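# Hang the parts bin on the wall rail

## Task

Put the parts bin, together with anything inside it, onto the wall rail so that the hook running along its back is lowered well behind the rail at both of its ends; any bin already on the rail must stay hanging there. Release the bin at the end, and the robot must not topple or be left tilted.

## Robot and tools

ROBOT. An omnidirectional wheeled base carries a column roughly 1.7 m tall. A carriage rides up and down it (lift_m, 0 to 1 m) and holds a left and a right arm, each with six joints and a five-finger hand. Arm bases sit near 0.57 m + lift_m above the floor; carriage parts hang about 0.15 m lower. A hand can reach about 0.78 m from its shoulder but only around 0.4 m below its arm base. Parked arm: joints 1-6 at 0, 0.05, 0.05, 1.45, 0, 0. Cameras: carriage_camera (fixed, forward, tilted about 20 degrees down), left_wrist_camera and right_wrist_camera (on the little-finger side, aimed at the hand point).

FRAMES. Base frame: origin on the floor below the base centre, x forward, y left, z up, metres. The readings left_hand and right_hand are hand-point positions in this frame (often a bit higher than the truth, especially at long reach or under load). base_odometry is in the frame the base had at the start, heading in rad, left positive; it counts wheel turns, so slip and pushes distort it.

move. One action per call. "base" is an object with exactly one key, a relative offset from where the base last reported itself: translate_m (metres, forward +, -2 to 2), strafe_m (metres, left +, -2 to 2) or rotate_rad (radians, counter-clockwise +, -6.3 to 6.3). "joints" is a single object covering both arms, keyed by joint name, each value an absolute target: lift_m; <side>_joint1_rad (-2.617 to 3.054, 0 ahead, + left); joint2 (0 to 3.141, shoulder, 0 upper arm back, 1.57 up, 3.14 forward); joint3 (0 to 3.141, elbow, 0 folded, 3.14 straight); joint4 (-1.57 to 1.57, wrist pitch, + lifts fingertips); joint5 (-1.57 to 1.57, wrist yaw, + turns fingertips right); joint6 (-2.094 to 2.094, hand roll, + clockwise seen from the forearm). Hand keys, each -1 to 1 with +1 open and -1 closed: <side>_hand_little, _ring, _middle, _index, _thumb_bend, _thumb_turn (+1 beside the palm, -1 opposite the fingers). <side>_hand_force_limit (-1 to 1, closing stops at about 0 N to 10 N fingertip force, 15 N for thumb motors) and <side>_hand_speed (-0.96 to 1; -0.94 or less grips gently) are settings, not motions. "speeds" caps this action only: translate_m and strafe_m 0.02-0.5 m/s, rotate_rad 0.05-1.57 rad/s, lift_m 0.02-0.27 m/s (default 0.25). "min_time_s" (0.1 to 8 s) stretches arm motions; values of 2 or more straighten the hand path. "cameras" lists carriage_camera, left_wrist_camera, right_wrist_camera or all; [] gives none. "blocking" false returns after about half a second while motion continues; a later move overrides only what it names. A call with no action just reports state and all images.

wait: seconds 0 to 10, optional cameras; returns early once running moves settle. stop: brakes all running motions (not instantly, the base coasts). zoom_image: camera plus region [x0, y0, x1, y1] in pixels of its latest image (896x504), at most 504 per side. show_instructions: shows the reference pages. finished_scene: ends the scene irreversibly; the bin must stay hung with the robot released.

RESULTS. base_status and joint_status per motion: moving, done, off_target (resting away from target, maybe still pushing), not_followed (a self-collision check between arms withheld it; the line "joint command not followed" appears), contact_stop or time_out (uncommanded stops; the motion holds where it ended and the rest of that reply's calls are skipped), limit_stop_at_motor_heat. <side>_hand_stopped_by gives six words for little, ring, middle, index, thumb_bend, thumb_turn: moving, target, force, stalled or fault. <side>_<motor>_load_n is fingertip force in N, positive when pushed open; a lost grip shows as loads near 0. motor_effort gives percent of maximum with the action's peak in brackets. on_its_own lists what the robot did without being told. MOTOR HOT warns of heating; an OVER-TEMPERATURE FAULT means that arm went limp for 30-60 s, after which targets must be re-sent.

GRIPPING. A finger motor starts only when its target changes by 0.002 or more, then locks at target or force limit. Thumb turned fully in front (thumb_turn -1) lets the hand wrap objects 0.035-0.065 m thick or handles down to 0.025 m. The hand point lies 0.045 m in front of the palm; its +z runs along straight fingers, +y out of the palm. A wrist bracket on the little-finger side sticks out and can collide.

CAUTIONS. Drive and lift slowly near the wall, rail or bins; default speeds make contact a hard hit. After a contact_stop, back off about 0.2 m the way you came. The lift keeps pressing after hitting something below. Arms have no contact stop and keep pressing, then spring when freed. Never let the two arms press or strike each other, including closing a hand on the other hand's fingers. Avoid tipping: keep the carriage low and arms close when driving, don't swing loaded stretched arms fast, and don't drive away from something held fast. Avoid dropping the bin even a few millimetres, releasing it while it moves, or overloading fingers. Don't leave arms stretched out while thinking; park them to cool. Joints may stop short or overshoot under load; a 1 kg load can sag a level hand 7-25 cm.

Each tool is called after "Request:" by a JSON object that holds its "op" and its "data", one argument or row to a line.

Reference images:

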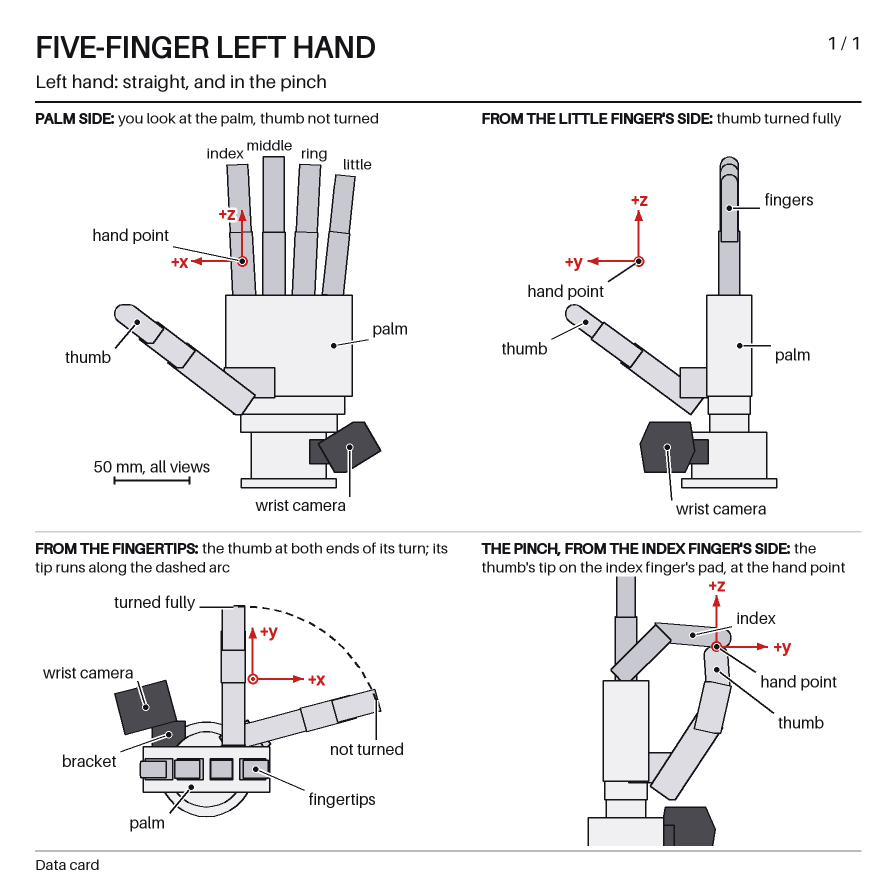

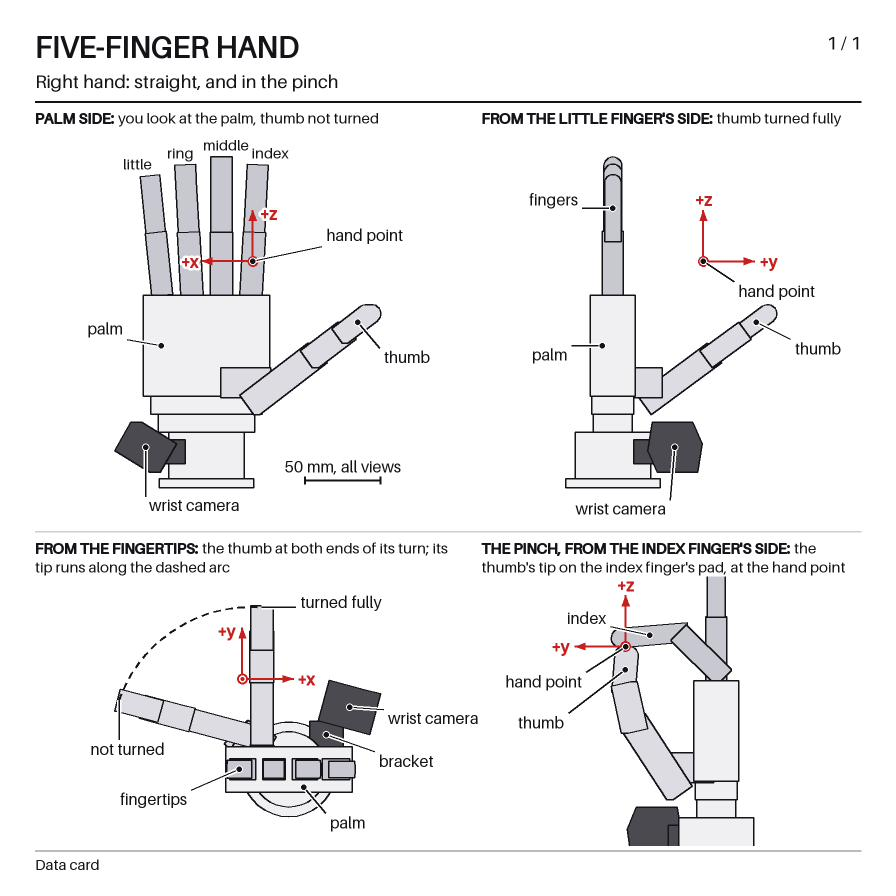

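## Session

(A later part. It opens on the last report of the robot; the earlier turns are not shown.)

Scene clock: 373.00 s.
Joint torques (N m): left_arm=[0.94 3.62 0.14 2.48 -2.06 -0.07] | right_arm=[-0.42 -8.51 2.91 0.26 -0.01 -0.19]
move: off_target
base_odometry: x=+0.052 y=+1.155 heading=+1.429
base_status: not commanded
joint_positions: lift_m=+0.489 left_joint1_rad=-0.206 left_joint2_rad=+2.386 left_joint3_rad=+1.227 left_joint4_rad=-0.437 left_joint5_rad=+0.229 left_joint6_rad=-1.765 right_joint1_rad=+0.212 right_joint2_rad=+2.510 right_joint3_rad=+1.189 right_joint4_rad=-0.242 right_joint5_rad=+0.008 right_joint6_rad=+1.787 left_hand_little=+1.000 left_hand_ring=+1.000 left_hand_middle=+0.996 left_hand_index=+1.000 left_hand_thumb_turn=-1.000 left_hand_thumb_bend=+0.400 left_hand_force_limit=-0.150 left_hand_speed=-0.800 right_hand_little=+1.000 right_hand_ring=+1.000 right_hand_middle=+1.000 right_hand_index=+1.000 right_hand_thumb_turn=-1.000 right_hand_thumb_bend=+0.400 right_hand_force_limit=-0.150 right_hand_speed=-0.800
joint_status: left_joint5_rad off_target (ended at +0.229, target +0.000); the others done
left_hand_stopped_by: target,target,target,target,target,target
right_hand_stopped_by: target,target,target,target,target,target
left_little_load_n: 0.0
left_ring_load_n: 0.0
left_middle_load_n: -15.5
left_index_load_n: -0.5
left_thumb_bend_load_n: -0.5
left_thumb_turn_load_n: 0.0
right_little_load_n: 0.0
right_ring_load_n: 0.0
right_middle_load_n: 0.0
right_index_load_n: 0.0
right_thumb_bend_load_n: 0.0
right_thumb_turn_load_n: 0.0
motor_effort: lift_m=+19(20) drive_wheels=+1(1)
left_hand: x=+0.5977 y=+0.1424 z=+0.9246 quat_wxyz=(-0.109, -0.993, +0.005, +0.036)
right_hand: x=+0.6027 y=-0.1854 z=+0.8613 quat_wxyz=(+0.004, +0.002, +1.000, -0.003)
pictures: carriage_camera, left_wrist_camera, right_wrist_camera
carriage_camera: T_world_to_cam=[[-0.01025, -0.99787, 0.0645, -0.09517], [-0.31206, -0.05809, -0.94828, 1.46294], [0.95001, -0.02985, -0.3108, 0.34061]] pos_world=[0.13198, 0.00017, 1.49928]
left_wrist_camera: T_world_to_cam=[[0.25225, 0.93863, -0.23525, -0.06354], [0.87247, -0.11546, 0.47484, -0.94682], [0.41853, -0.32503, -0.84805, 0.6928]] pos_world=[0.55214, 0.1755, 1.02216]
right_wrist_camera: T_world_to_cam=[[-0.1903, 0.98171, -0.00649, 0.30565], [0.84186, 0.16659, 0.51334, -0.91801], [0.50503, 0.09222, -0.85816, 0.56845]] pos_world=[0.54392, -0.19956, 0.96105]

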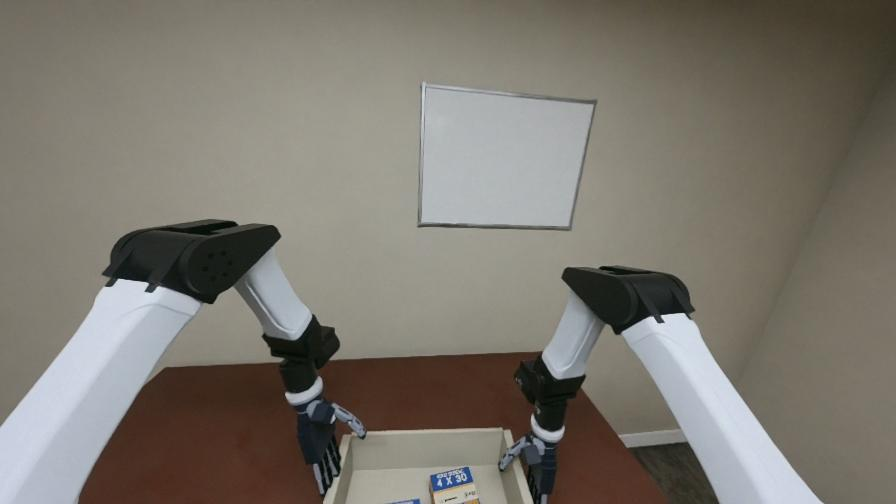

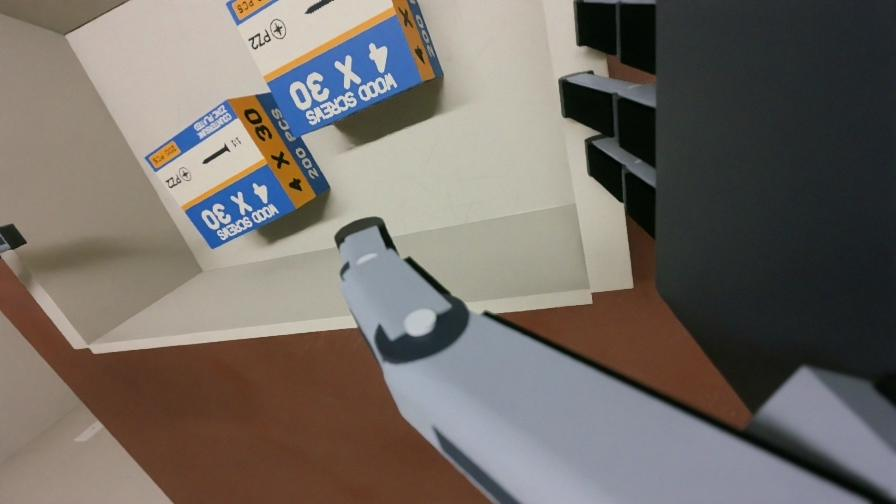

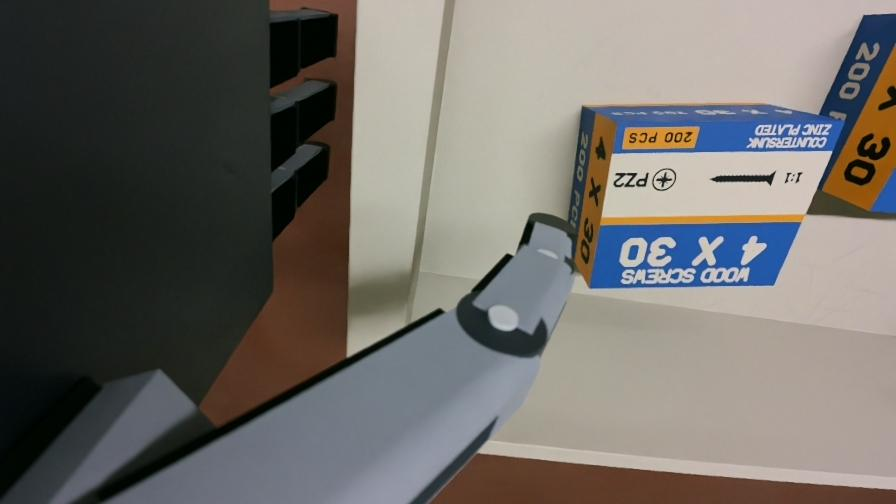

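Request:
{"op": "move", "data": {
  "joints": {"lift_m": 0.6},
  "speeds": {"lift_m": 0.1},
  "cameras": ["all"]
}}

Scene clock: 376.20 s.
Joint torques (N m): left_arm=[0.43 -9.91 1.62 0.36 -0.11 -0.06] | right_arm=[-0.4 -9.43 2.81 0.23 -0.01 -0.15]
move: done
base_odometry: x=+0.052 y=+1.155 heading=+1.429
base_status: not commanded
joint_positions: lift_m=+0.600 left_joint1_rad=-0.201 left_joint2_rad=+2.524 left_joint3_rad=+1.200 left_joint4_rad=-0.244 left_joint5_rad=+0.008 left_joint6_rad=-1.764 right_joint1_rad=+0.212 right_joint2_rad=+2.519 right_joint3_rad=+1.189 right_joint4_rad=-0.235 right_joint5_rad=+0.008 right_joint6_rad=+1.786 left_hand_little=+1.000 left_hand_ring=+1.000 left_hand_middle=+0.997 left_hand_index=+1.000 left_hand_thumb_turn=-1.000 left_hand_thumb_bend=+0.400 left_hand_force_limit=-0.150 left_hand_speed=-0.800 right_hand_little=+1.000 right_hand_ring=+1.000 right_hand_middle=+1.000 right_hand_index=+1.000 right_hand_thumb_turn=-1.000 right_hand_thumb_bend=+0.400 right_hand_force_limit=-0.150 right_hand_speed=-0.800
joint_status: all done
left_hand_stopped_by: target,target,target,target,target,target
right_hand_stopped_by: target,target,target,target,target,target
left_little_load_n: 0.0
left_ring_load_n: 0.0
left_middle_load_n: 0.0
left_index_load_n: 0.0
left_thumb_bend_load_n: 0.0
left_thumb_turn_load_n: 0.0
right_little_load_n: 0.0
right_ring_load_n: 0.0
right_middle_load_n: 0.0
right_index_load_n: 0.0
right_thumb_bend_load_n: 0.0
right_thumb_turn_load_n: 0.0
on_its_own: left_joint5_rad moved -0.221 to your old target +0.000
motor_effort: lift_m=+27(30) drive_wheels=+1(2)
left_hand: x=+0.6026 y=+0.1857 z=+0.9700 quat_wxyz=(-0.004, -1.000, +0.004, -0.001)
right_hand: x=+0.6017 y=-0.1854 z=+0.9696 quat_wxyz=(+0.004, +0.002, +1.000, -0.003)
pictures: carriage_camera, left_wrist_camera, right_wrist_camera
carriage_camera: T_world_to_cam=[[-0.01025, -0.99787, 0.0645, -0.10234], [-0.31206, -0.05809, -0.94828, 1.56839], [0.95001, -0.02985, -0.3108, 0.37517]] pos_world=[0.13198, 0.00017, 1.61048]
left_wrist_camera: T_world_to_cam=[[0.25885, 0.9658, -0.0149, -0.31752], [0.83673, -0.2165, 0.503, -0.95477], [0.48257, -0.14267, -0.86416, 0.68642]] pos_world=[0.54983, 0.19789, 1.06869]
right_wrist_camera: T_world_to_cam=[[-0.1907, 0.98163, -0.0058, 0.30577], [0.84244, 0.16668, 0.51236, -0.97217], [0.50392, 0.09282, -0.85875, 0.66315]] pos_world=[0.54312, -0.19966, 1.06936]

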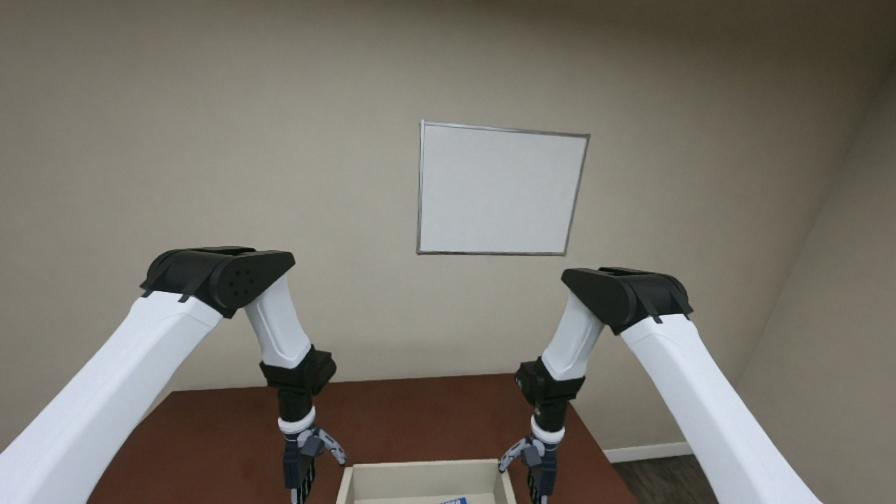

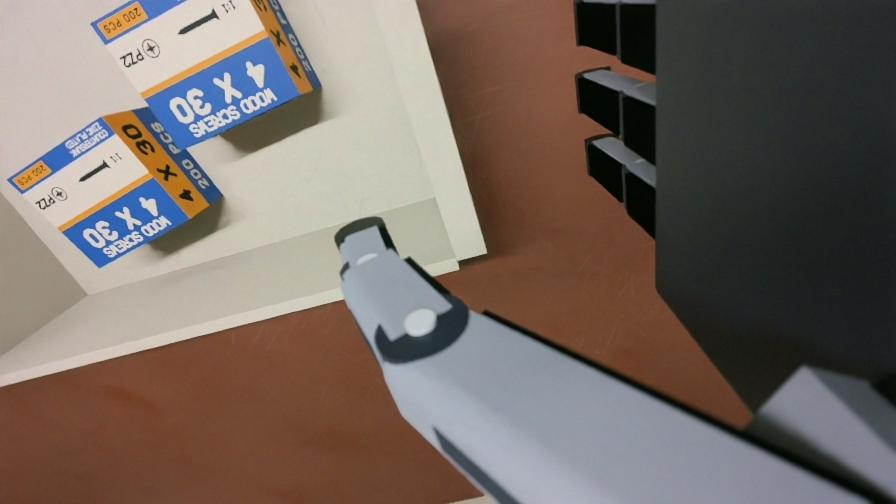

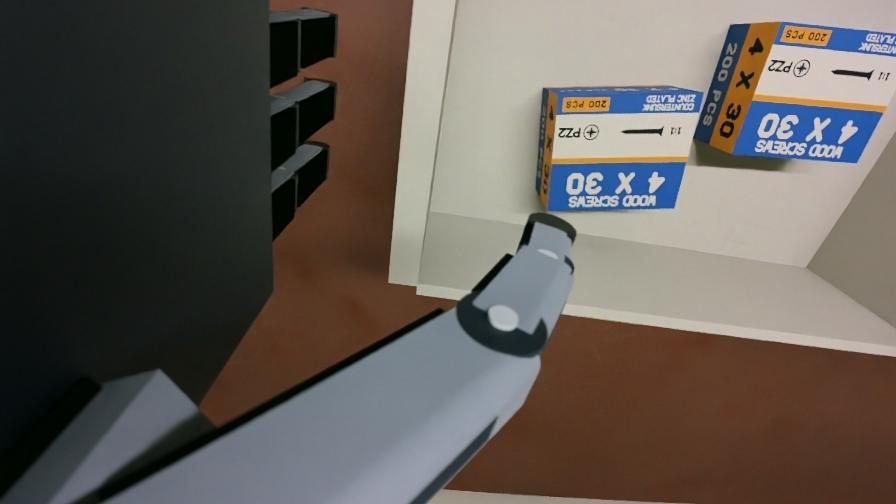

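Request:
{"op": "move", "data": {
  "base": {"rotate_rad": 0.042}
}}

Request:
{"op": "move", "data": {
  "base": {"strafe_m": -0.036},
  "joints": {"left_joint1_rad": -0.187, "left_joint6_rad": -1.758, "right_joint1_rad": 0.199, "right_joint6_rad": 1.77, "lift_m": 0.57},
  "min_time_s": 1,
  "cameras": ["all"]
}}

Scene clock: 386.87 s.
Joint torques (N m): left_arm=[0.02 -9.83 1.54 0.32 -0.05 -0.06] | right_arm=[-0.35 -9.39 2.78 0.14 0.01 -0.15]
move: done
base_odometry: x=+0.052 y=+1.155 heading=+1.471
base_status: done
joint_positions: lift_m=+0.600 left_joint1_rad=-0.196 left_joint2_rad=+2.524 left_joint3_rad=+1.200 left_joint4_rad=-0.242 left_joint5_rad=+0.004 left_joint6_rad=-1.764 right_joint1_rad=+0.210 right_joint2_rad=+2.519 right_joint3_rad=+1.189 right_joint4_rad=-0.233 right_joint5_rad=+0.005 right_joint6_rad=+1.786 left_hand_little=+1.000 left_hand_ring=+1.000 left_hand_middle=+0.997 left_hand_index=+1.000 left_hand_thumb_turn=-1.000 left_hand_thumb_bend=+0.400 left_hand_force_limit=-0.150 left_hand_speed=-0.800 right_hand_little=+1.000 right_hand_ring=+1.000 right_hand_middle=+1.000 right_hand_index=+1.000 right_hand_thumb_turn=-1.000 right_hand_thumb_bend=+0.400 right_hand_force_limit=-0.150 right_hand_speed=-0.800
joint_status: not commanded
left_hand_stopped_by: target,target,target,target,target,target
right_hand_stopped_by: target,target,target,target,target,target
left_little_load_n: 0.0
left_ring_load_n: 0.0
left_middle_load_n: 0.0
left_index_load_n: 0.0
left_thumb_bend_load_n: 0.0
left_thumb_turn_load_n: 0.0
right_little_load_n: 0.0
right_ring_load_n: 0.0
right_middle_load_n: 0.0
right_index_load_n: 0.0
right_thumb_bend_load_n: 0.0
right_thumb_turn_load_n: 0.5
motor_effort: lift_m=+27(27) drive_wheels=-8(10)
left_hand: x=+0.6039 y=+0.1882 z=+0.9699 quat_wxyz=(-0.003, -1.000, +0.001, -0.002)
right_hand: x=+0.6022 y=-0.1854 z=+0.9698 quat_wxyz=(+0.004, +0.003, +1.000, -0.002)
pictures: none

Scene clock: 388.17 s.
Joint torques (N m): left_arm=[0.65 -10.67 1.69 0.27 -0.05 0.02] | right_arm=[-0.16 -9.89 2.85 0.08 0.02 -0.18]
move: done
base_odometry: x=+0.088 y=+1.152 heading=+1.471
base_status: done
joint_positions: lift_m=+0.570 left_joint1_rad=-0.195 left_joint2_rad=+2.530 left_joint3_rad=+1.200 left_joint4_rad=-0.237 left_joint5_rad=+0.004 left_joint6_rad=-1.764 right_joint1_rad=+0.201 right_joint2_rad=+2.524 right_joint3_rad=+1.189 right_joint4_rad=-0.233 right_joint5_rad=+0.003 right_joint6_rad=+1.778 left_hand_little=+1.000 left_hand_ring=+1.000 left_hand_middle=+0.997 left_hand_index=+1.000 left_hand_thumb_turn=-1.000 left_hand_thumb_bend=+0.400 left_hand_force_limit=-0.150 left_hand_speed=-0.800 right_hand_little=+1.000 right_hand_ring=+1.000 right_hand_middle=+1.000 right_hand_index=+1.000 right_hand_thumb_turn=-1.000 right_hand_thumb_bend=+0.400 right_hand_force_limit=-0.150 right_hand_speed=-0.800
joint_status: all done
left_hand_stopped_by: target,target,target,target,target,target
right_hand_stopped_by: target,target,target,target,target,target
left_little_load_n: 0.0
left_ring_load_n: 0.0
left_middle_load_n: 0.0
left_index_load_n: 0.0
left_thumb_bend_load_n: 0.0
left_thumb_turn_load_n: 0.0
right_little_load_n: 0.0
right_ring_load_n: 0.0
right_middle_load_n: 0.0
right_index_load_n: 0.0
right_thumb_bend_load_n: 0.0
right_thumb_turn_load_n: 0.0
motor_effort: lift_m=+28(29) drive_wheels=+0(9)
left_hand: x=+0.6030 y=+0.1887 z=+0.9375 quat_wxyz=(-0.002, -1.000, +0.001, -0.001)
right_hand: x=+0.6015 y=-0.1887 z=+0.9380 quat_wxyz=(+0.002, +0.003, +1.000, -0.001)
pictures: carriage_camera, left_wrist_camera, right_wrist_camera
carriage_camera: T_world_to_cam=[[-0.01025, -0.99787, 0.0645, -0.1004], [-0.31206, -0.05809, -0.94828, 1.53984], [0.95001, -0.02985, -0.3108, 0.36582]] pos_world=[0.13198, 0.00017, 1.58038]
left_wrist_camera: T_world_to_cam=[[0.25361, 0.96725, -0.0107, -0.32194], [0.83749, -0.21402, 0.50281, -0.93882], [0.48405, -0.13648, -0.86433, 0.65668]] pos_world=[0.55003, 0.2001, 1.03619]
right_wrist_camera: T_world_to_cam=[[-0.18778, 0.98221, -0.00171, 0.30333], [0.8447, 0.16238, 0.51001, -0.95526], [0.50122, 0.09433, -0.86016, 0.63971]] pos_world=[0.54324, -0.20317, 1.03797]

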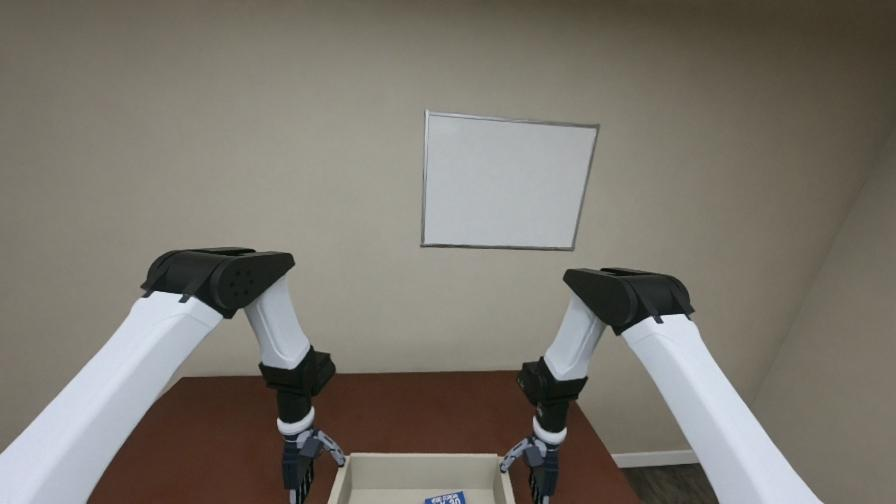

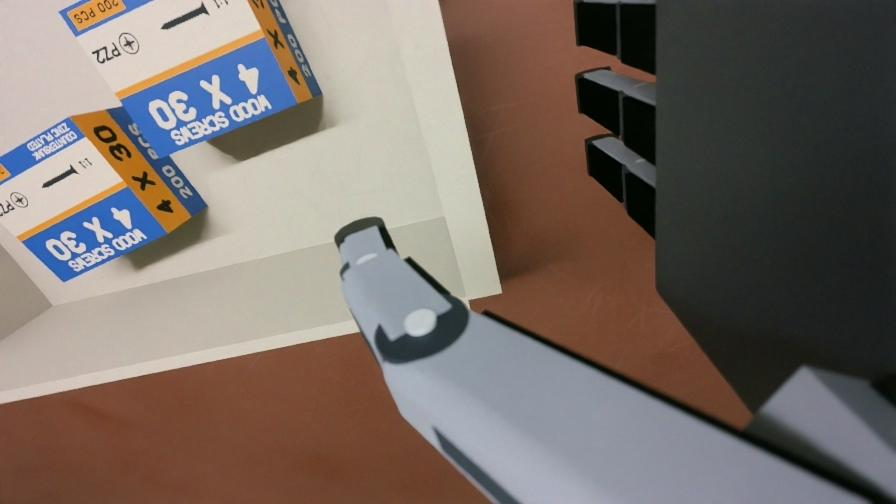

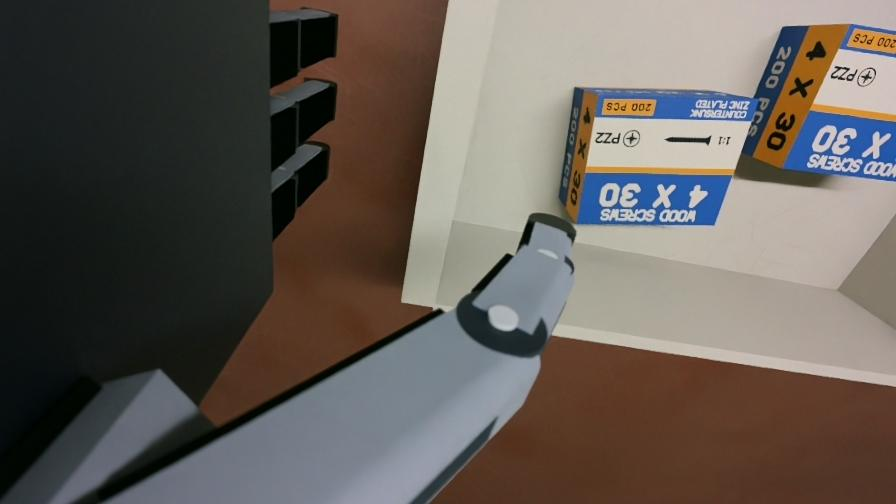

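Request:
{"op": "move", "data": {
  "base": {"translate_m": -0.013}
}}

Request:
{"op": "move", "data": {
  "base": {"strafe_m": -0.005},
  "joints": {"lift_m": 0.53},
  "cameras": ["left_wrist_camera", "right_wrist_camera"]
}}

Request:
{"op": "zoom_image", "data": {
  "camera": "left_wrist_camera",
  "region": [400, 0, 700, 350]
}}

Request:
{"op": "zoom_image", "data": {
  "camera": "right_wrist_camera",
  "region": [270, 0, 570, 350]
}}

Scene clock: 398.60 s.
Joint torques (N m): left_arm=[0.66 -10.51 1.54 0.22 -0.05 0.02] | right_arm=[-0.06 -9.77 2.61 0.14 0.03 -0.13]
move: done
base_odometry: x=+0.087 y=+1.139 heading=+1.471
base_status: done
joint_positions: lift_m=+0.570 left_joint1_rad=-0.195 left_joint2_rad=+2.530 left_joint3_rad=+1.200 left_joint4_rad=-0.236 left_joint5_rad=+0.004 left_joint6_rad=-1.764 right_joint1_rad=+0.201 right_joint2_rad=+2.524 right_joint3_rad=+1.189 right_joint4_rad=-0.234 right_joint5_rad=+0.003 right_joint6_rad=+1.778 left_hand_little=+1.000 left_hand_ring=+1.000 left_hand_middle=+0.997 left_hand_index=+1.000 left_hand_thumb_turn=-1.000 left_hand_thumb_bend=+0.400 left_hand_force_limit=-0.150 left_hand_speed=-0.800 right_hand_little=+1.000 right_hand_ring=+1.000 right_hand_middle=+1.000 right_hand_index=+1.000 right_hand_thumb_turn=-1.000 right_hand_thumb_bend=+0.400 right_hand_force_limit=-0.150 right_hand_speed=-0.800
joint_status: not commanded
left_hand_stopped_by: target,target,target,target,target,target
right_hand_stopped_by: target,target,target,target,target,target
left_little_load_n: 0.0
left_ring_load_n: 0.0
left_middle_load_n: 0.0
left_index_load_n: 0.0
left_thumb_bend_load_n: 0.0
left_thumb_turn_load_n: 0.0
right_little_load_n: 0.0
right_ring_load_n: 0.0
right_middle_load_n: 0.0
right_index_load_n: 0.0
right_thumb_bend_load_n: 0.0
right_thumb_turn_load_n: 0.0
motor_effort: lift_m=+28(28) drive_wheels=+2(8)
left_hand: x=+0.6032 y=+0.1886 z=+0.9375 quat_wxyz=(-0.002, -1.000, +0.001, -0.002)
right_hand: x=+0.6013 y=-0.1888 z=+0.9380 quat_wxyz=(+0.002, +0.003, +1.000, -0.001)
pictures: none

Scene clock: 399.33 s.
Joint torques (N m): left_arm=[0.12 -10.67 1.61 0.22 -0.04 0.02] | right_arm=[0.05 -10.24 2.63 0.11 0.03 -0.15]
move: done
base_odometry: x=+0.092 y=+1.139 heading=+1.471
base_status: done
joint_positions: lift_m=+0.530 left_joint1_rad=-0.190 left_joint2_rad=+2.533 left_joint3_rad=+1.199 left_joint4_rad=-0.235 left_joint5_rad=+0.003 left_joint6_rad=-1.764 right_joint1_rad=+0.198 right_joint2_rad=+2.527 right_joint3_rad=+1.190 right_joint4_rad=-0.234 right_joint5_rad=+0.003 right_joint6_rad=+1.778 left_hand_little=+1.000 left_hand_ring=+1.000 left_hand_middle=+0.997 left_hand_index=+1.000 left_hand_thumb_turn=-1.000 left_hand_thumb_bend=+0.400 left_hand_force_limit=-0.150 left_hand_speed=-0.800 right_hand_little=+1.000 right_hand_ring=+1.000 right_hand_middle=+1.000 right_hand_index=+1.000 right_hand_thumb_turn=-1.000 right_hand_thumb_bend=+0.400 right_hand_force_limit=-0.150 right_hand_speed=-0.800
joint_status: all done
left_hand_stopped_by: target,target,target,target,target,target
right_hand_stopped_by: target,target,target,target,target,target
left_little_load_n: 0.0
left_ring_load_n: 0.0
left_middle_load_n: 0.0
left_index_load_n: 0.0
left_thumb_bend_load_n: 0.0
left_thumb_turn_load_n: 0.0
right_little_load_n: 0.0
right_ring_load_n: 0.0
right_middle_load_n: 0.0
right_index_load_n: 0.0
right_thumb_bend_load_n: 0.0
right_thumb_turn_load_n: 0.0
motor_effort: lift_m=+29(29) drive_wheels=+1(13)
left_hand: x=+0.6029 y=+0.1908 z=+0.8963 quat_wxyz=(-0.002, -1.000, -0.002, -0.001)
right_hand: x=+0.6007 y=-0.1898 z=+0.8968 quat_wxyz=(+0.000, +0.005, +1.000, -0.001)
left_wrist_camera: T_world_to_cam=[[0.24886, 0.96848, -0.01045, -0.32201], [0.83923, -0.21024, 0.50149, -0.9181], [0.48349, -0.13357, -0.8651, 0.62193]] pos_world=[0.54994, 0.20191, 0.99508]
right_wrist_camera: T_world_to_cam=[[-0.18551, 0.98264, -0.00089, 0.30211], [0.8471, 0.16038, 0.50665, -0.93224], [0.498, 0.09323, -0.86215, 0.60823]] pos_world=[0.54285, -0.20406, 0.99698]

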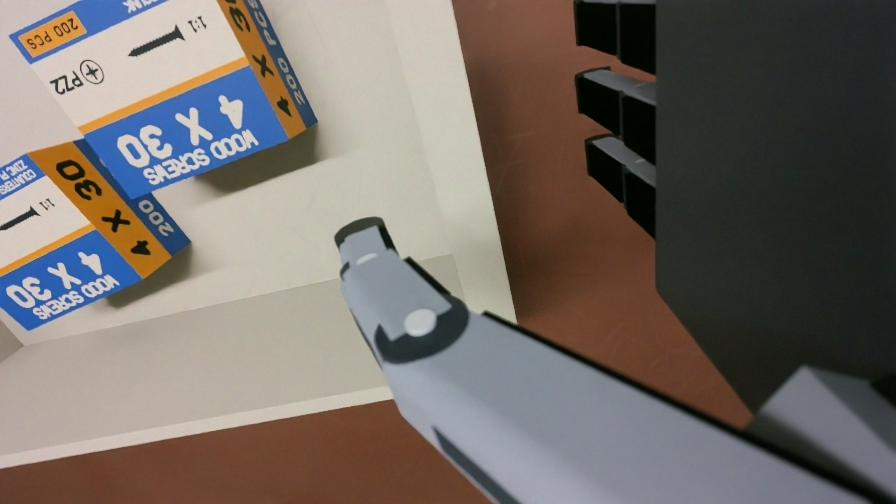

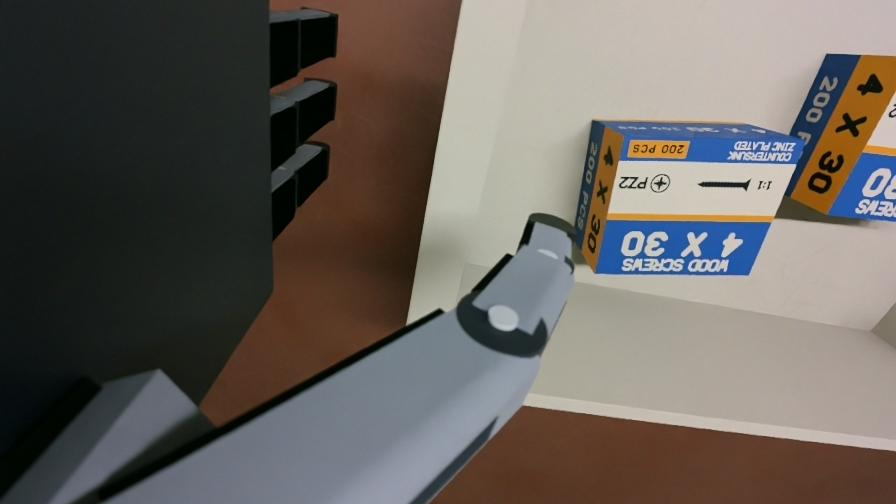

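Scaled by 1.440 from the camera's image (finer frame: 1280x720).

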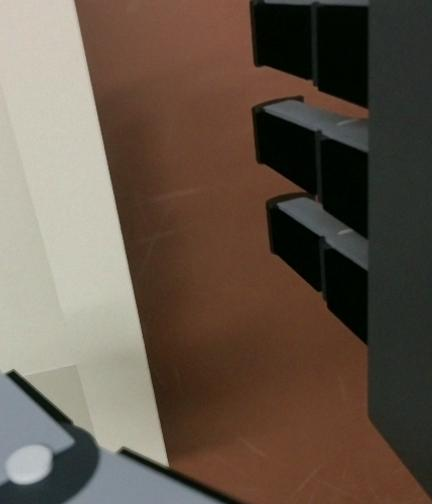

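Scaled by 1.440 from the camera's image (finer frame: 1280x720).

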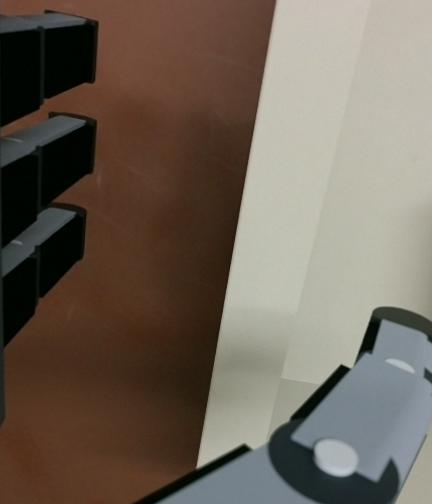

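Request:
{"op": "move", "data": {
  "joints": {"lift_m": 0.482},
  "speeds": {"lift_m": 0.06},
  "cameras": ["left_wrist_camera", "right_wrist_camera"]
}}

Request:
{"op": "move", "data": {
  "joints": {"left_hand_speed": -0.9, "right_hand_speed": -0.9, "left_hand_force_limit": -0.3, "right_hand_force_limit": -0.3, "left_hand_little": 0.1, "left_hand_ring": 0.1, "left_hand_middle": 0.1, "left_hand_index": 0.1, "right_hand_little": 0.1, "right_hand_ring": 0.1, "right_hand_middle": 0.1, "right_hand_index": 0.1},
  "cameras": ["left_wrist_camera", "right_wrist_camera"]
}}

Scene clock: 410.57 s.
Joint torques (N m): left_arm=[0.24 -10.65 1.68 0.21 -0.05 0.02] | right_arm=[0.08 -10.06 2.65 0.1 0.05 -0.15]
move: done
base_odometry: x=+0.092 y=+1.139 heading=+1.471
base_status: not commanded
joint_positions: lift_m=+0.482 left_joint1_rad=-0.190 left_joint2_rad=+2.533 left_joint3_rad=+1.199 left_joint4_rad=-0.236 left_joint5_rad=+0.003 left_joint6_rad=-1.764 right_joint1_rad=+0.198 right_joint2_rad=+2.527 right_joint3_rad=+1.190 right_joint4_rad=-0.233 right_joint5_rad=+0.003 right_joint6_rad=+1.778 left_hand_little=+1.000 left_hand_ring=+1.000 left_hand_middle=+0.997 left_hand_index=+1.000 left_hand_thumb_turn=-1.000 left_hand_thumb_bend=+0.400 left_hand_force_limit=-0.150 left_hand_speed=-0.800 right_hand_little=+1.000 right_hand_ring=+1.000 right_hand_middle=+1.000 right_hand_index=+1.000 right_hand_thumb_turn=-1.000 right_hand_thumb_bend=+0.400 right_hand_force_limit=-0.150 right_hand_speed=-0.800
joint_status: all done
left_hand_stopped_by: target,target,target,target,target,target
right_hand_stopped_by: target,target,target,target,target,target
left_little_load_n: 0.0
left_ring_load_n: 0.5
left_middle_load_n: 0.0
left_index_load_n: 0.0
left_thumb_bend_load_n: 0.0
left_thumb_turn_load_n: 0.0
right_little_load_n: 0.0
right_ring_load_n: 0.0
right_middle_load_n: 0.0
right_index_load_n: 0.0
right_thumb_bend_load_n: 0.0
right_thumb_turn_load_n: 0.0
motor_effort: lift_m=+28(29) drive_wheels=+1(2)
left_hand: x=+0.6025 y=+0.1908 z=+0.8483 quat_wxyz=(-0.002, -1.000, -0.002, +0.000)
right_hand: x=+0.6009 y=-0.1898 z=+0.8489 quat_wxyz=(+0.000, +0.005, +1.000, -0.001)
left_wrist_camera: T_world_to_cam=[[0.24878, 0.9685, -0.01052, -0.32242], [0.84001, -0.21034, 0.50014, -0.89294], [0.48218, -0.13326, -0.86588, 0.58204]] pos_world=[0.54964, 0.20201, 0.94718]
right_wrist_camera: T_world_to_cam=[[-0.18555, 0.98263, -0.00095, 0.30217], [0.84668, 0.16037, 0.50735, -0.90849], [0.49869, 0.09333, -0.86174, 0.56614]] pos_world=[0.54295, -0.20406, 0.94908]

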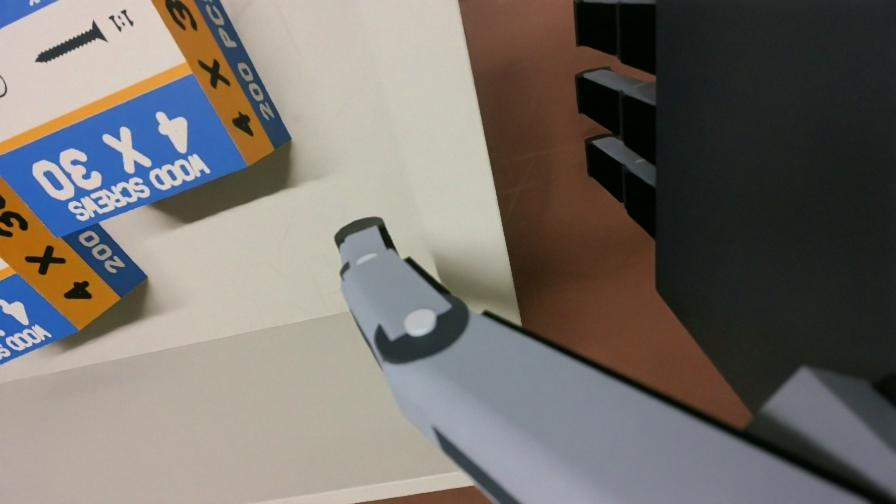

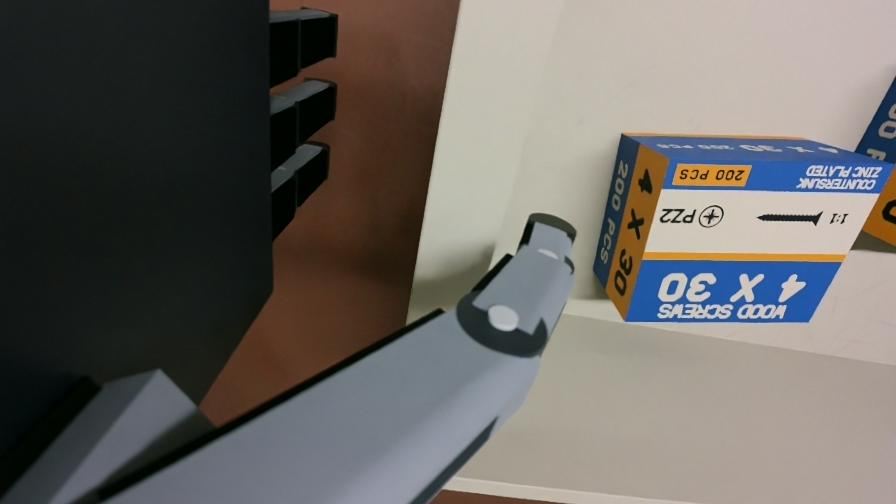

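Scene clock: 414.27 s.
Joint torques (N m): left_arm=[0.25 -10.73 1.69 0.24 0.11 0.02] | right_arm=[0.09 -10.11 2.74 0.13 -0.01 -0.15]
move: done
base_odometry: x=+0.092 y=+1.139 heading=+1.471
base_status: not commanded
joint_positions: lift_m=+0.482 left_joint1_rad=-0.190 left_joint2_rad=+2.533 left_joint3_rad=+1.199 left_joint4_rad=-0.236 left_joint5_rad=-0.009 left_joint6_rad=-1.764 right_joint1_rad=+0.198 right_joint2_rad=+2.527 right_joint3_rad=+1.190 right_joint4_rad=-0.233 right_joint5_rad=+0.009 right_joint6_rad=+1.778 left_hand_little=+0.100 left_hand_ring=+0.100 left_hand_middle=+0.100 left_hand_index=+0.100 left_hand_thumb_turn=-1.000 left_hand_thumb_bend=+0.400 left_hand_force_limit=-0.300 left_hand_speed=-0.900 right_hand_little=+0.100 right_hand_ring=+0.100 right_hand_middle=+0.100 right_hand_index=+0.100 right_hand_thumb_turn=-1.000 right_hand_thumb_bend=+0.400 right_hand_force_limit=-0.300 right_hand_speed=-0.900
joint_status: all done
left_hand_stopped_by: target,target,target,target,target,target
right_hand_stopped_by: target,target,target,target,target,target
left_little_load_n: 0.0
left_ring_load_n: 0.0
left_middle_load_n: 1.0
left_index_load_n: 0.0
left_thumb_bend_load_n: 0.0
left_thumb_turn_load_n: 0.0
right_little_load_n: 0.0
right_ring_load_n: 0.0
right_middle_load_n: 1.0
right_index_load_n: 0.0
right_thumb_bend_load_n: 0.0
right_thumb_turn_load_n: 0.0
motor_effort: lift_m=+28(28) drive_wheels=+1(2)
left_hand: x=+0.6029 y=+0.1932 z=+0.8477 quat_wxyz=(+0.004, -1.000, -0.002, -0.001)
right_hand: x=+0.6012 y=-0.1911 z=+0.8485 quat_wxyz=(+0.001, +0.004, +1.000, -0.005)
left_wrist_camera: T_world_to_cam=[[0.24885, 0.96854, 0.00169, -0.33515], [0.83882, -0.21639, 0.49956, -0.89022], [0.48421, -0.1229, -0.86628, 0.57867]] pos_world=[0.54994, 0.20309, 0.94657]
right_wrist_camera: T_world_to_cam=[[-0.18588, 0.98254, -0.00778, 0.30949], [0.84595, 0.16406, 0.5074, -0.90716], [0.49982, 0.08773, -0.86167, 0.56398]] pos_world=[0.54304, -0.20474, 0.94867]

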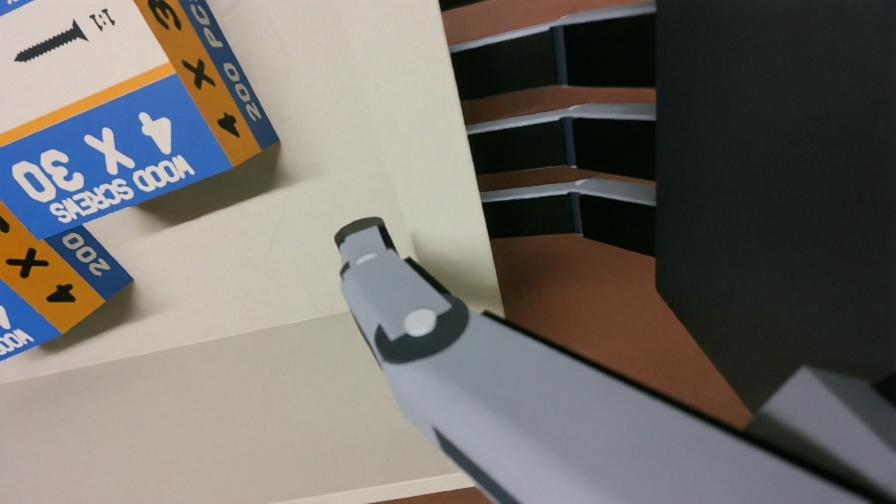

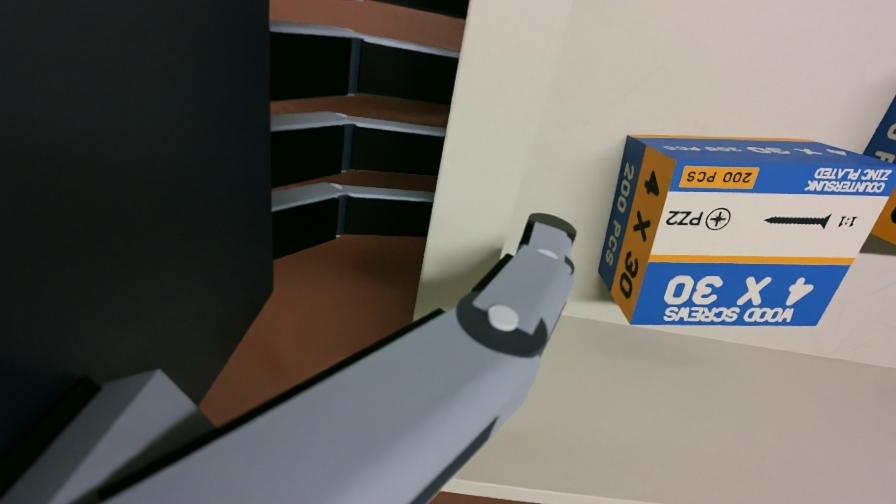

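Request:
{"op": "move", "data": {
  "joints": {"left_hand_little": -0.4, "left_hand_ring": -0.4, "left_hand_middle": -0.4, "left_hand_index": -0.4, "right_hand_little": -0.4, "right_hand_ring": -0.4, "right_hand_middle": -0.4, "right_hand_index": -0.4},
  "cameras": ["left_wrist_camera", "right_wrist_camera"]
}}

Scene clock: 419.27 s.
Joint torques (N m): left_arm=[0.25 -10.88 1.69 0.24 0.32 0.02] | right_arm=[0.05 -10.17 2.73 0.13 -0.29 -0.12]
move: off_target
base_odometry: x=+0.092 y=+1.139 heading=+1.471
base_status: not commanded
joint_positions: lift_m=+0.482 left_joint1_rad=-0.190 left_joint2_rad=+2.534 left_joint3_rad=+1.199 left_joint4_rad=-0.236 left_joint5_rad=-0.035 left_joint6_rad=-1.764 right_joint1_rad=+0.198 right_joint2_rad=+2.527 right_joint3_rad=+1.190 right_joint4_rad=-0.234 right_joint5_rad=+0.032 right_joint6_rad=+1.772 left_hand_little=-0.224 left_hand_ring=-0.234 left_hand_middle=-0.075 left_hand_index=-0.262 left_hand_thumb_turn=-1.000 left_hand_thumb_bend=+0.400 left_hand_force_limit=-0.300 left_hand_speed=-0.900 right_hand_little=-0.308 right_hand_ring=-0.271 right_hand_middle=-0.038 right_hand_index=-0.336 right_hand_thumb_turn=-1.000 right_hand_thumb_bend=+0.401 right_hand_force_limit=-0.300 right_hand_speed=-0.900
joint_status: left_hand_little off_target (ended at -0.224, target -0.400); left_hand_ring off_target (ended at -0.234, target -0.400); left_hand_middle off_target (ended at -0.075, target -0.400); left_hand_index off_target (ended at -0.262, target -0.400); right_hand_little off_target (ended at -0.308, target -0.400); right_hand_ring off_target (ended at -0.271, target -0.400); right_hand_middle off_target (ended at -0.038, target -0.400); right_hand_index off_target (ended at -0.336, target -0.400)
left_hand_stopped_by: force,force,force,force,target,target
right_hand_stopped_by: force,force,force,force,target,target
left_little_load_n: 2.5
left_ring_load_n: 3.0
left_middle_load_n: 1.0
left_index_load_n: 3.0
left_thumb_bend_load_n: 2.5
left_thumb_turn_load_n: 0.0
right_little_load_n: 3.5
right_ring_load_n: 2.5
right_middle_load_n: 0.0
right_index_load_n: 4.0
right_thumb_bend_load_n: 3.0
right_thumb_turn_load_n: 0.0
motor_effort: lift_m=+28(28) drive_wheels=+1(2)
left_hand: x=+0.6036 y=+0.1983 z=+0.8459 quat_wxyz=(+0.017, -1.000, -0.002, -0.003)
right_hand: x=+0.6015 y=-0.1953 z=+0.8474 quat_wxyz=(+0.003, +0.002, +1.000, -0.016)
left_wrist_camera: T_world_to_cam=[[0.24876, 0.96817, 0.02788, -0.3623], [0.83676, -0.22931, 0.49724, -0.88293], [0.4878, -0.10036, -0.86717, 0.57153]] pos_world=[0.55013, 0.20565, 0.94474]
right_wrist_camera: T_world_to_cam=[[-0.19141, 0.98103, -0.03068, 0.33618], [0.84313, 0.18035, 0.50657, -0.90064], [0.5025, 0.07109, -0.86165, 0.55835]] pos_world=[0.54313, -0.20708, 0.94766]

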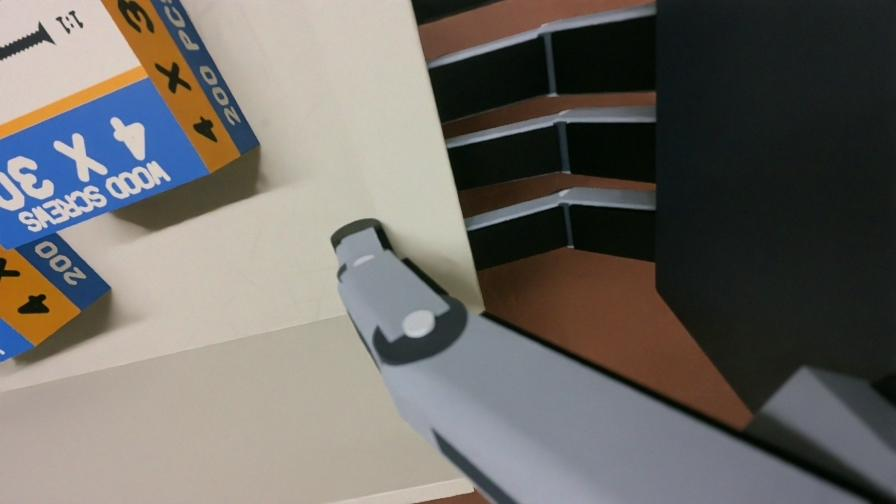

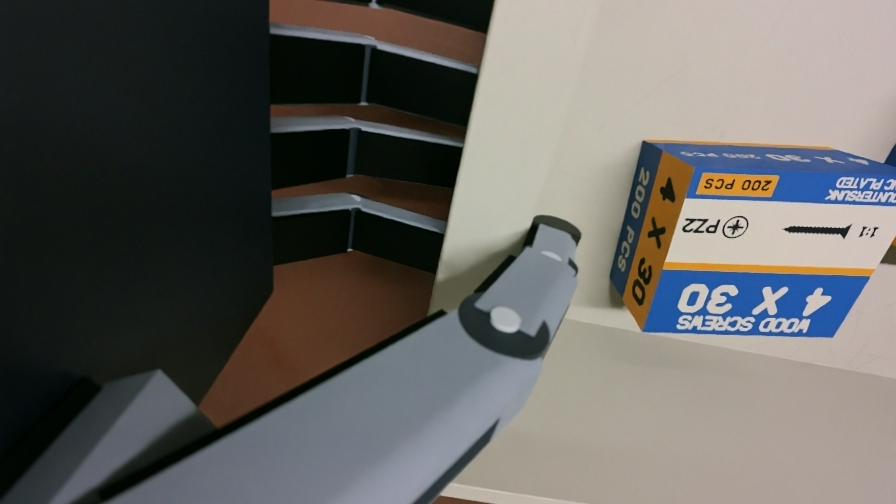

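Request:
{"op": "move", "data": {
  "joints": {"left_hand_force_limit": -0.1, "right_hand_force_limit": -0.1, "left_hand_thumb_bend": 0.15, "right_hand_thumb_bend": 0.15, "left_joint1_rad": -0.178, "right_joint1_rad": 0.191, "left_joint6_rad": -1.749, "right_joint6_rad": 1.762},
  "cameras": ["left_wrist_camera", "right_wrist_camera"],
  "min_time_s": 2
}}

Scene clock: 427.70 s.
Joint torques (N m): left_arm=[0.66 -10.89 1.69 0.24 0.32 0.1] | right_arm=[-0.36 -10.1 2.67 0.13 -0.31 -0.14]
move: off_target
base_odometry: x=+0.092 y=+1.139 heading=+1.471
base_status: not commanded
joint_positions: lift_m=+0.482 left_joint1_rad=-0.186 left_joint2_rad=+2.534 left_joint3_rad=+1.199 left_joint4_rad=-0.236 left_joint5_rad=-0.035 left_joint6_rad=-1.763 right_joint1_rad=+0.195 right_joint2_rad=+2.527 right_joint3_rad=+1.190 right_joint4_rad=-0.234 right_joint5_rad=+0.032 right_joint6_rad=+1.770 left_hand_little=-0.224 left_hand_ring=-0.234 left_hand_middle=-0.075 left_hand_index=-0.262 left_hand_thumb_turn=-1.000 left_hand_thumb_bend=+0.371 left_hand_force_limit=-0.100 left_hand_speed=-0.900 right_hand_little=-0.308 right_hand_ring=-0.271 right_hand_middle=-0.038 right_hand_index=-0.336 right_hand_thumb_turn=-1.000 right_hand_thumb_bend=+0.376 right_hand_force_limit=-0.100 right_hand_speed=-0.900
joint_status: left_hand_thumb_bend off_target (ended at +0.371, target +0.150); right_hand_thumb_bend off_target (ended at +0.376, target +0.150); the others done
left_hand_stopped_by: force,force,force,force,force,target
right_hand_stopped_by: force,force,force,force,force,target
left_little_load_n: 2.5
left_ring_load_n: 3.5
left_middle_load_n: 1.0
left_index_load_n: 3.5
left_thumb_bend_load_n: 7.0
left_thumb_turn_load_n: 0.0
right_little_load_n: 3.5
right_ring_load_n: 2.5
right_middle_load_n: 0.0
right_index_load_n: 4.5
right_thumb_bend_load_n: 6.5
right_thumb_turn_load_n: 0.0
motor_effort: lift_m=+28(28) drive_wheels=+1(1)
left_hand: x=+0.6040 y=+0.1998 z=+0.8459 quat_wxyz=(+0.017, -1.000, -0.003, -0.003)
right_hand: x=+0.6019 y=-0.1964 z=+0.8474 quat_wxyz=(+0.003, +0.002, +1.000, -0.016)
left_wrist_camera: T_world_to_cam=[[0.24584, 0.96891, 0.02793, -0.36235], [0.83743, -0.22682, 0.49725, -0.88385], [0.48813, -0.09885, -0.86716, 0.57097]] pos_world=[0.55054, 0.20706, 0.94474]
right_wrist_camera: T_world_to_cam=[[-0.19029, 0.98125, -0.03066, 0.33664], [0.84318, 0.17935, 0.50683, -0.90119], [0.50282, 0.0706, -0.8615, 0.55785]] pos_world=[0.54343, -0.20807, 0.94766]

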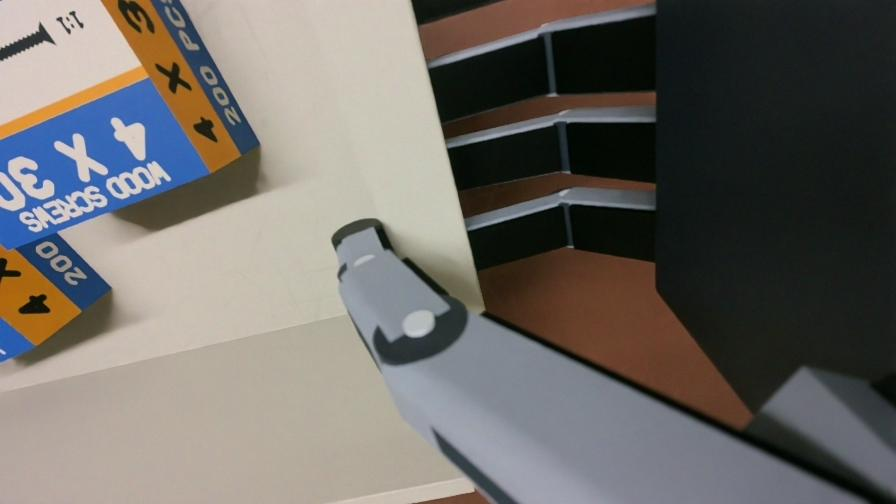

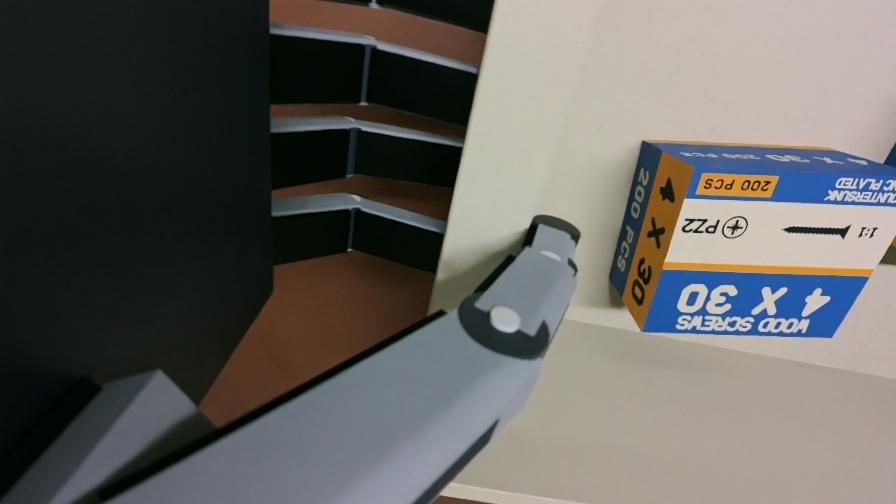

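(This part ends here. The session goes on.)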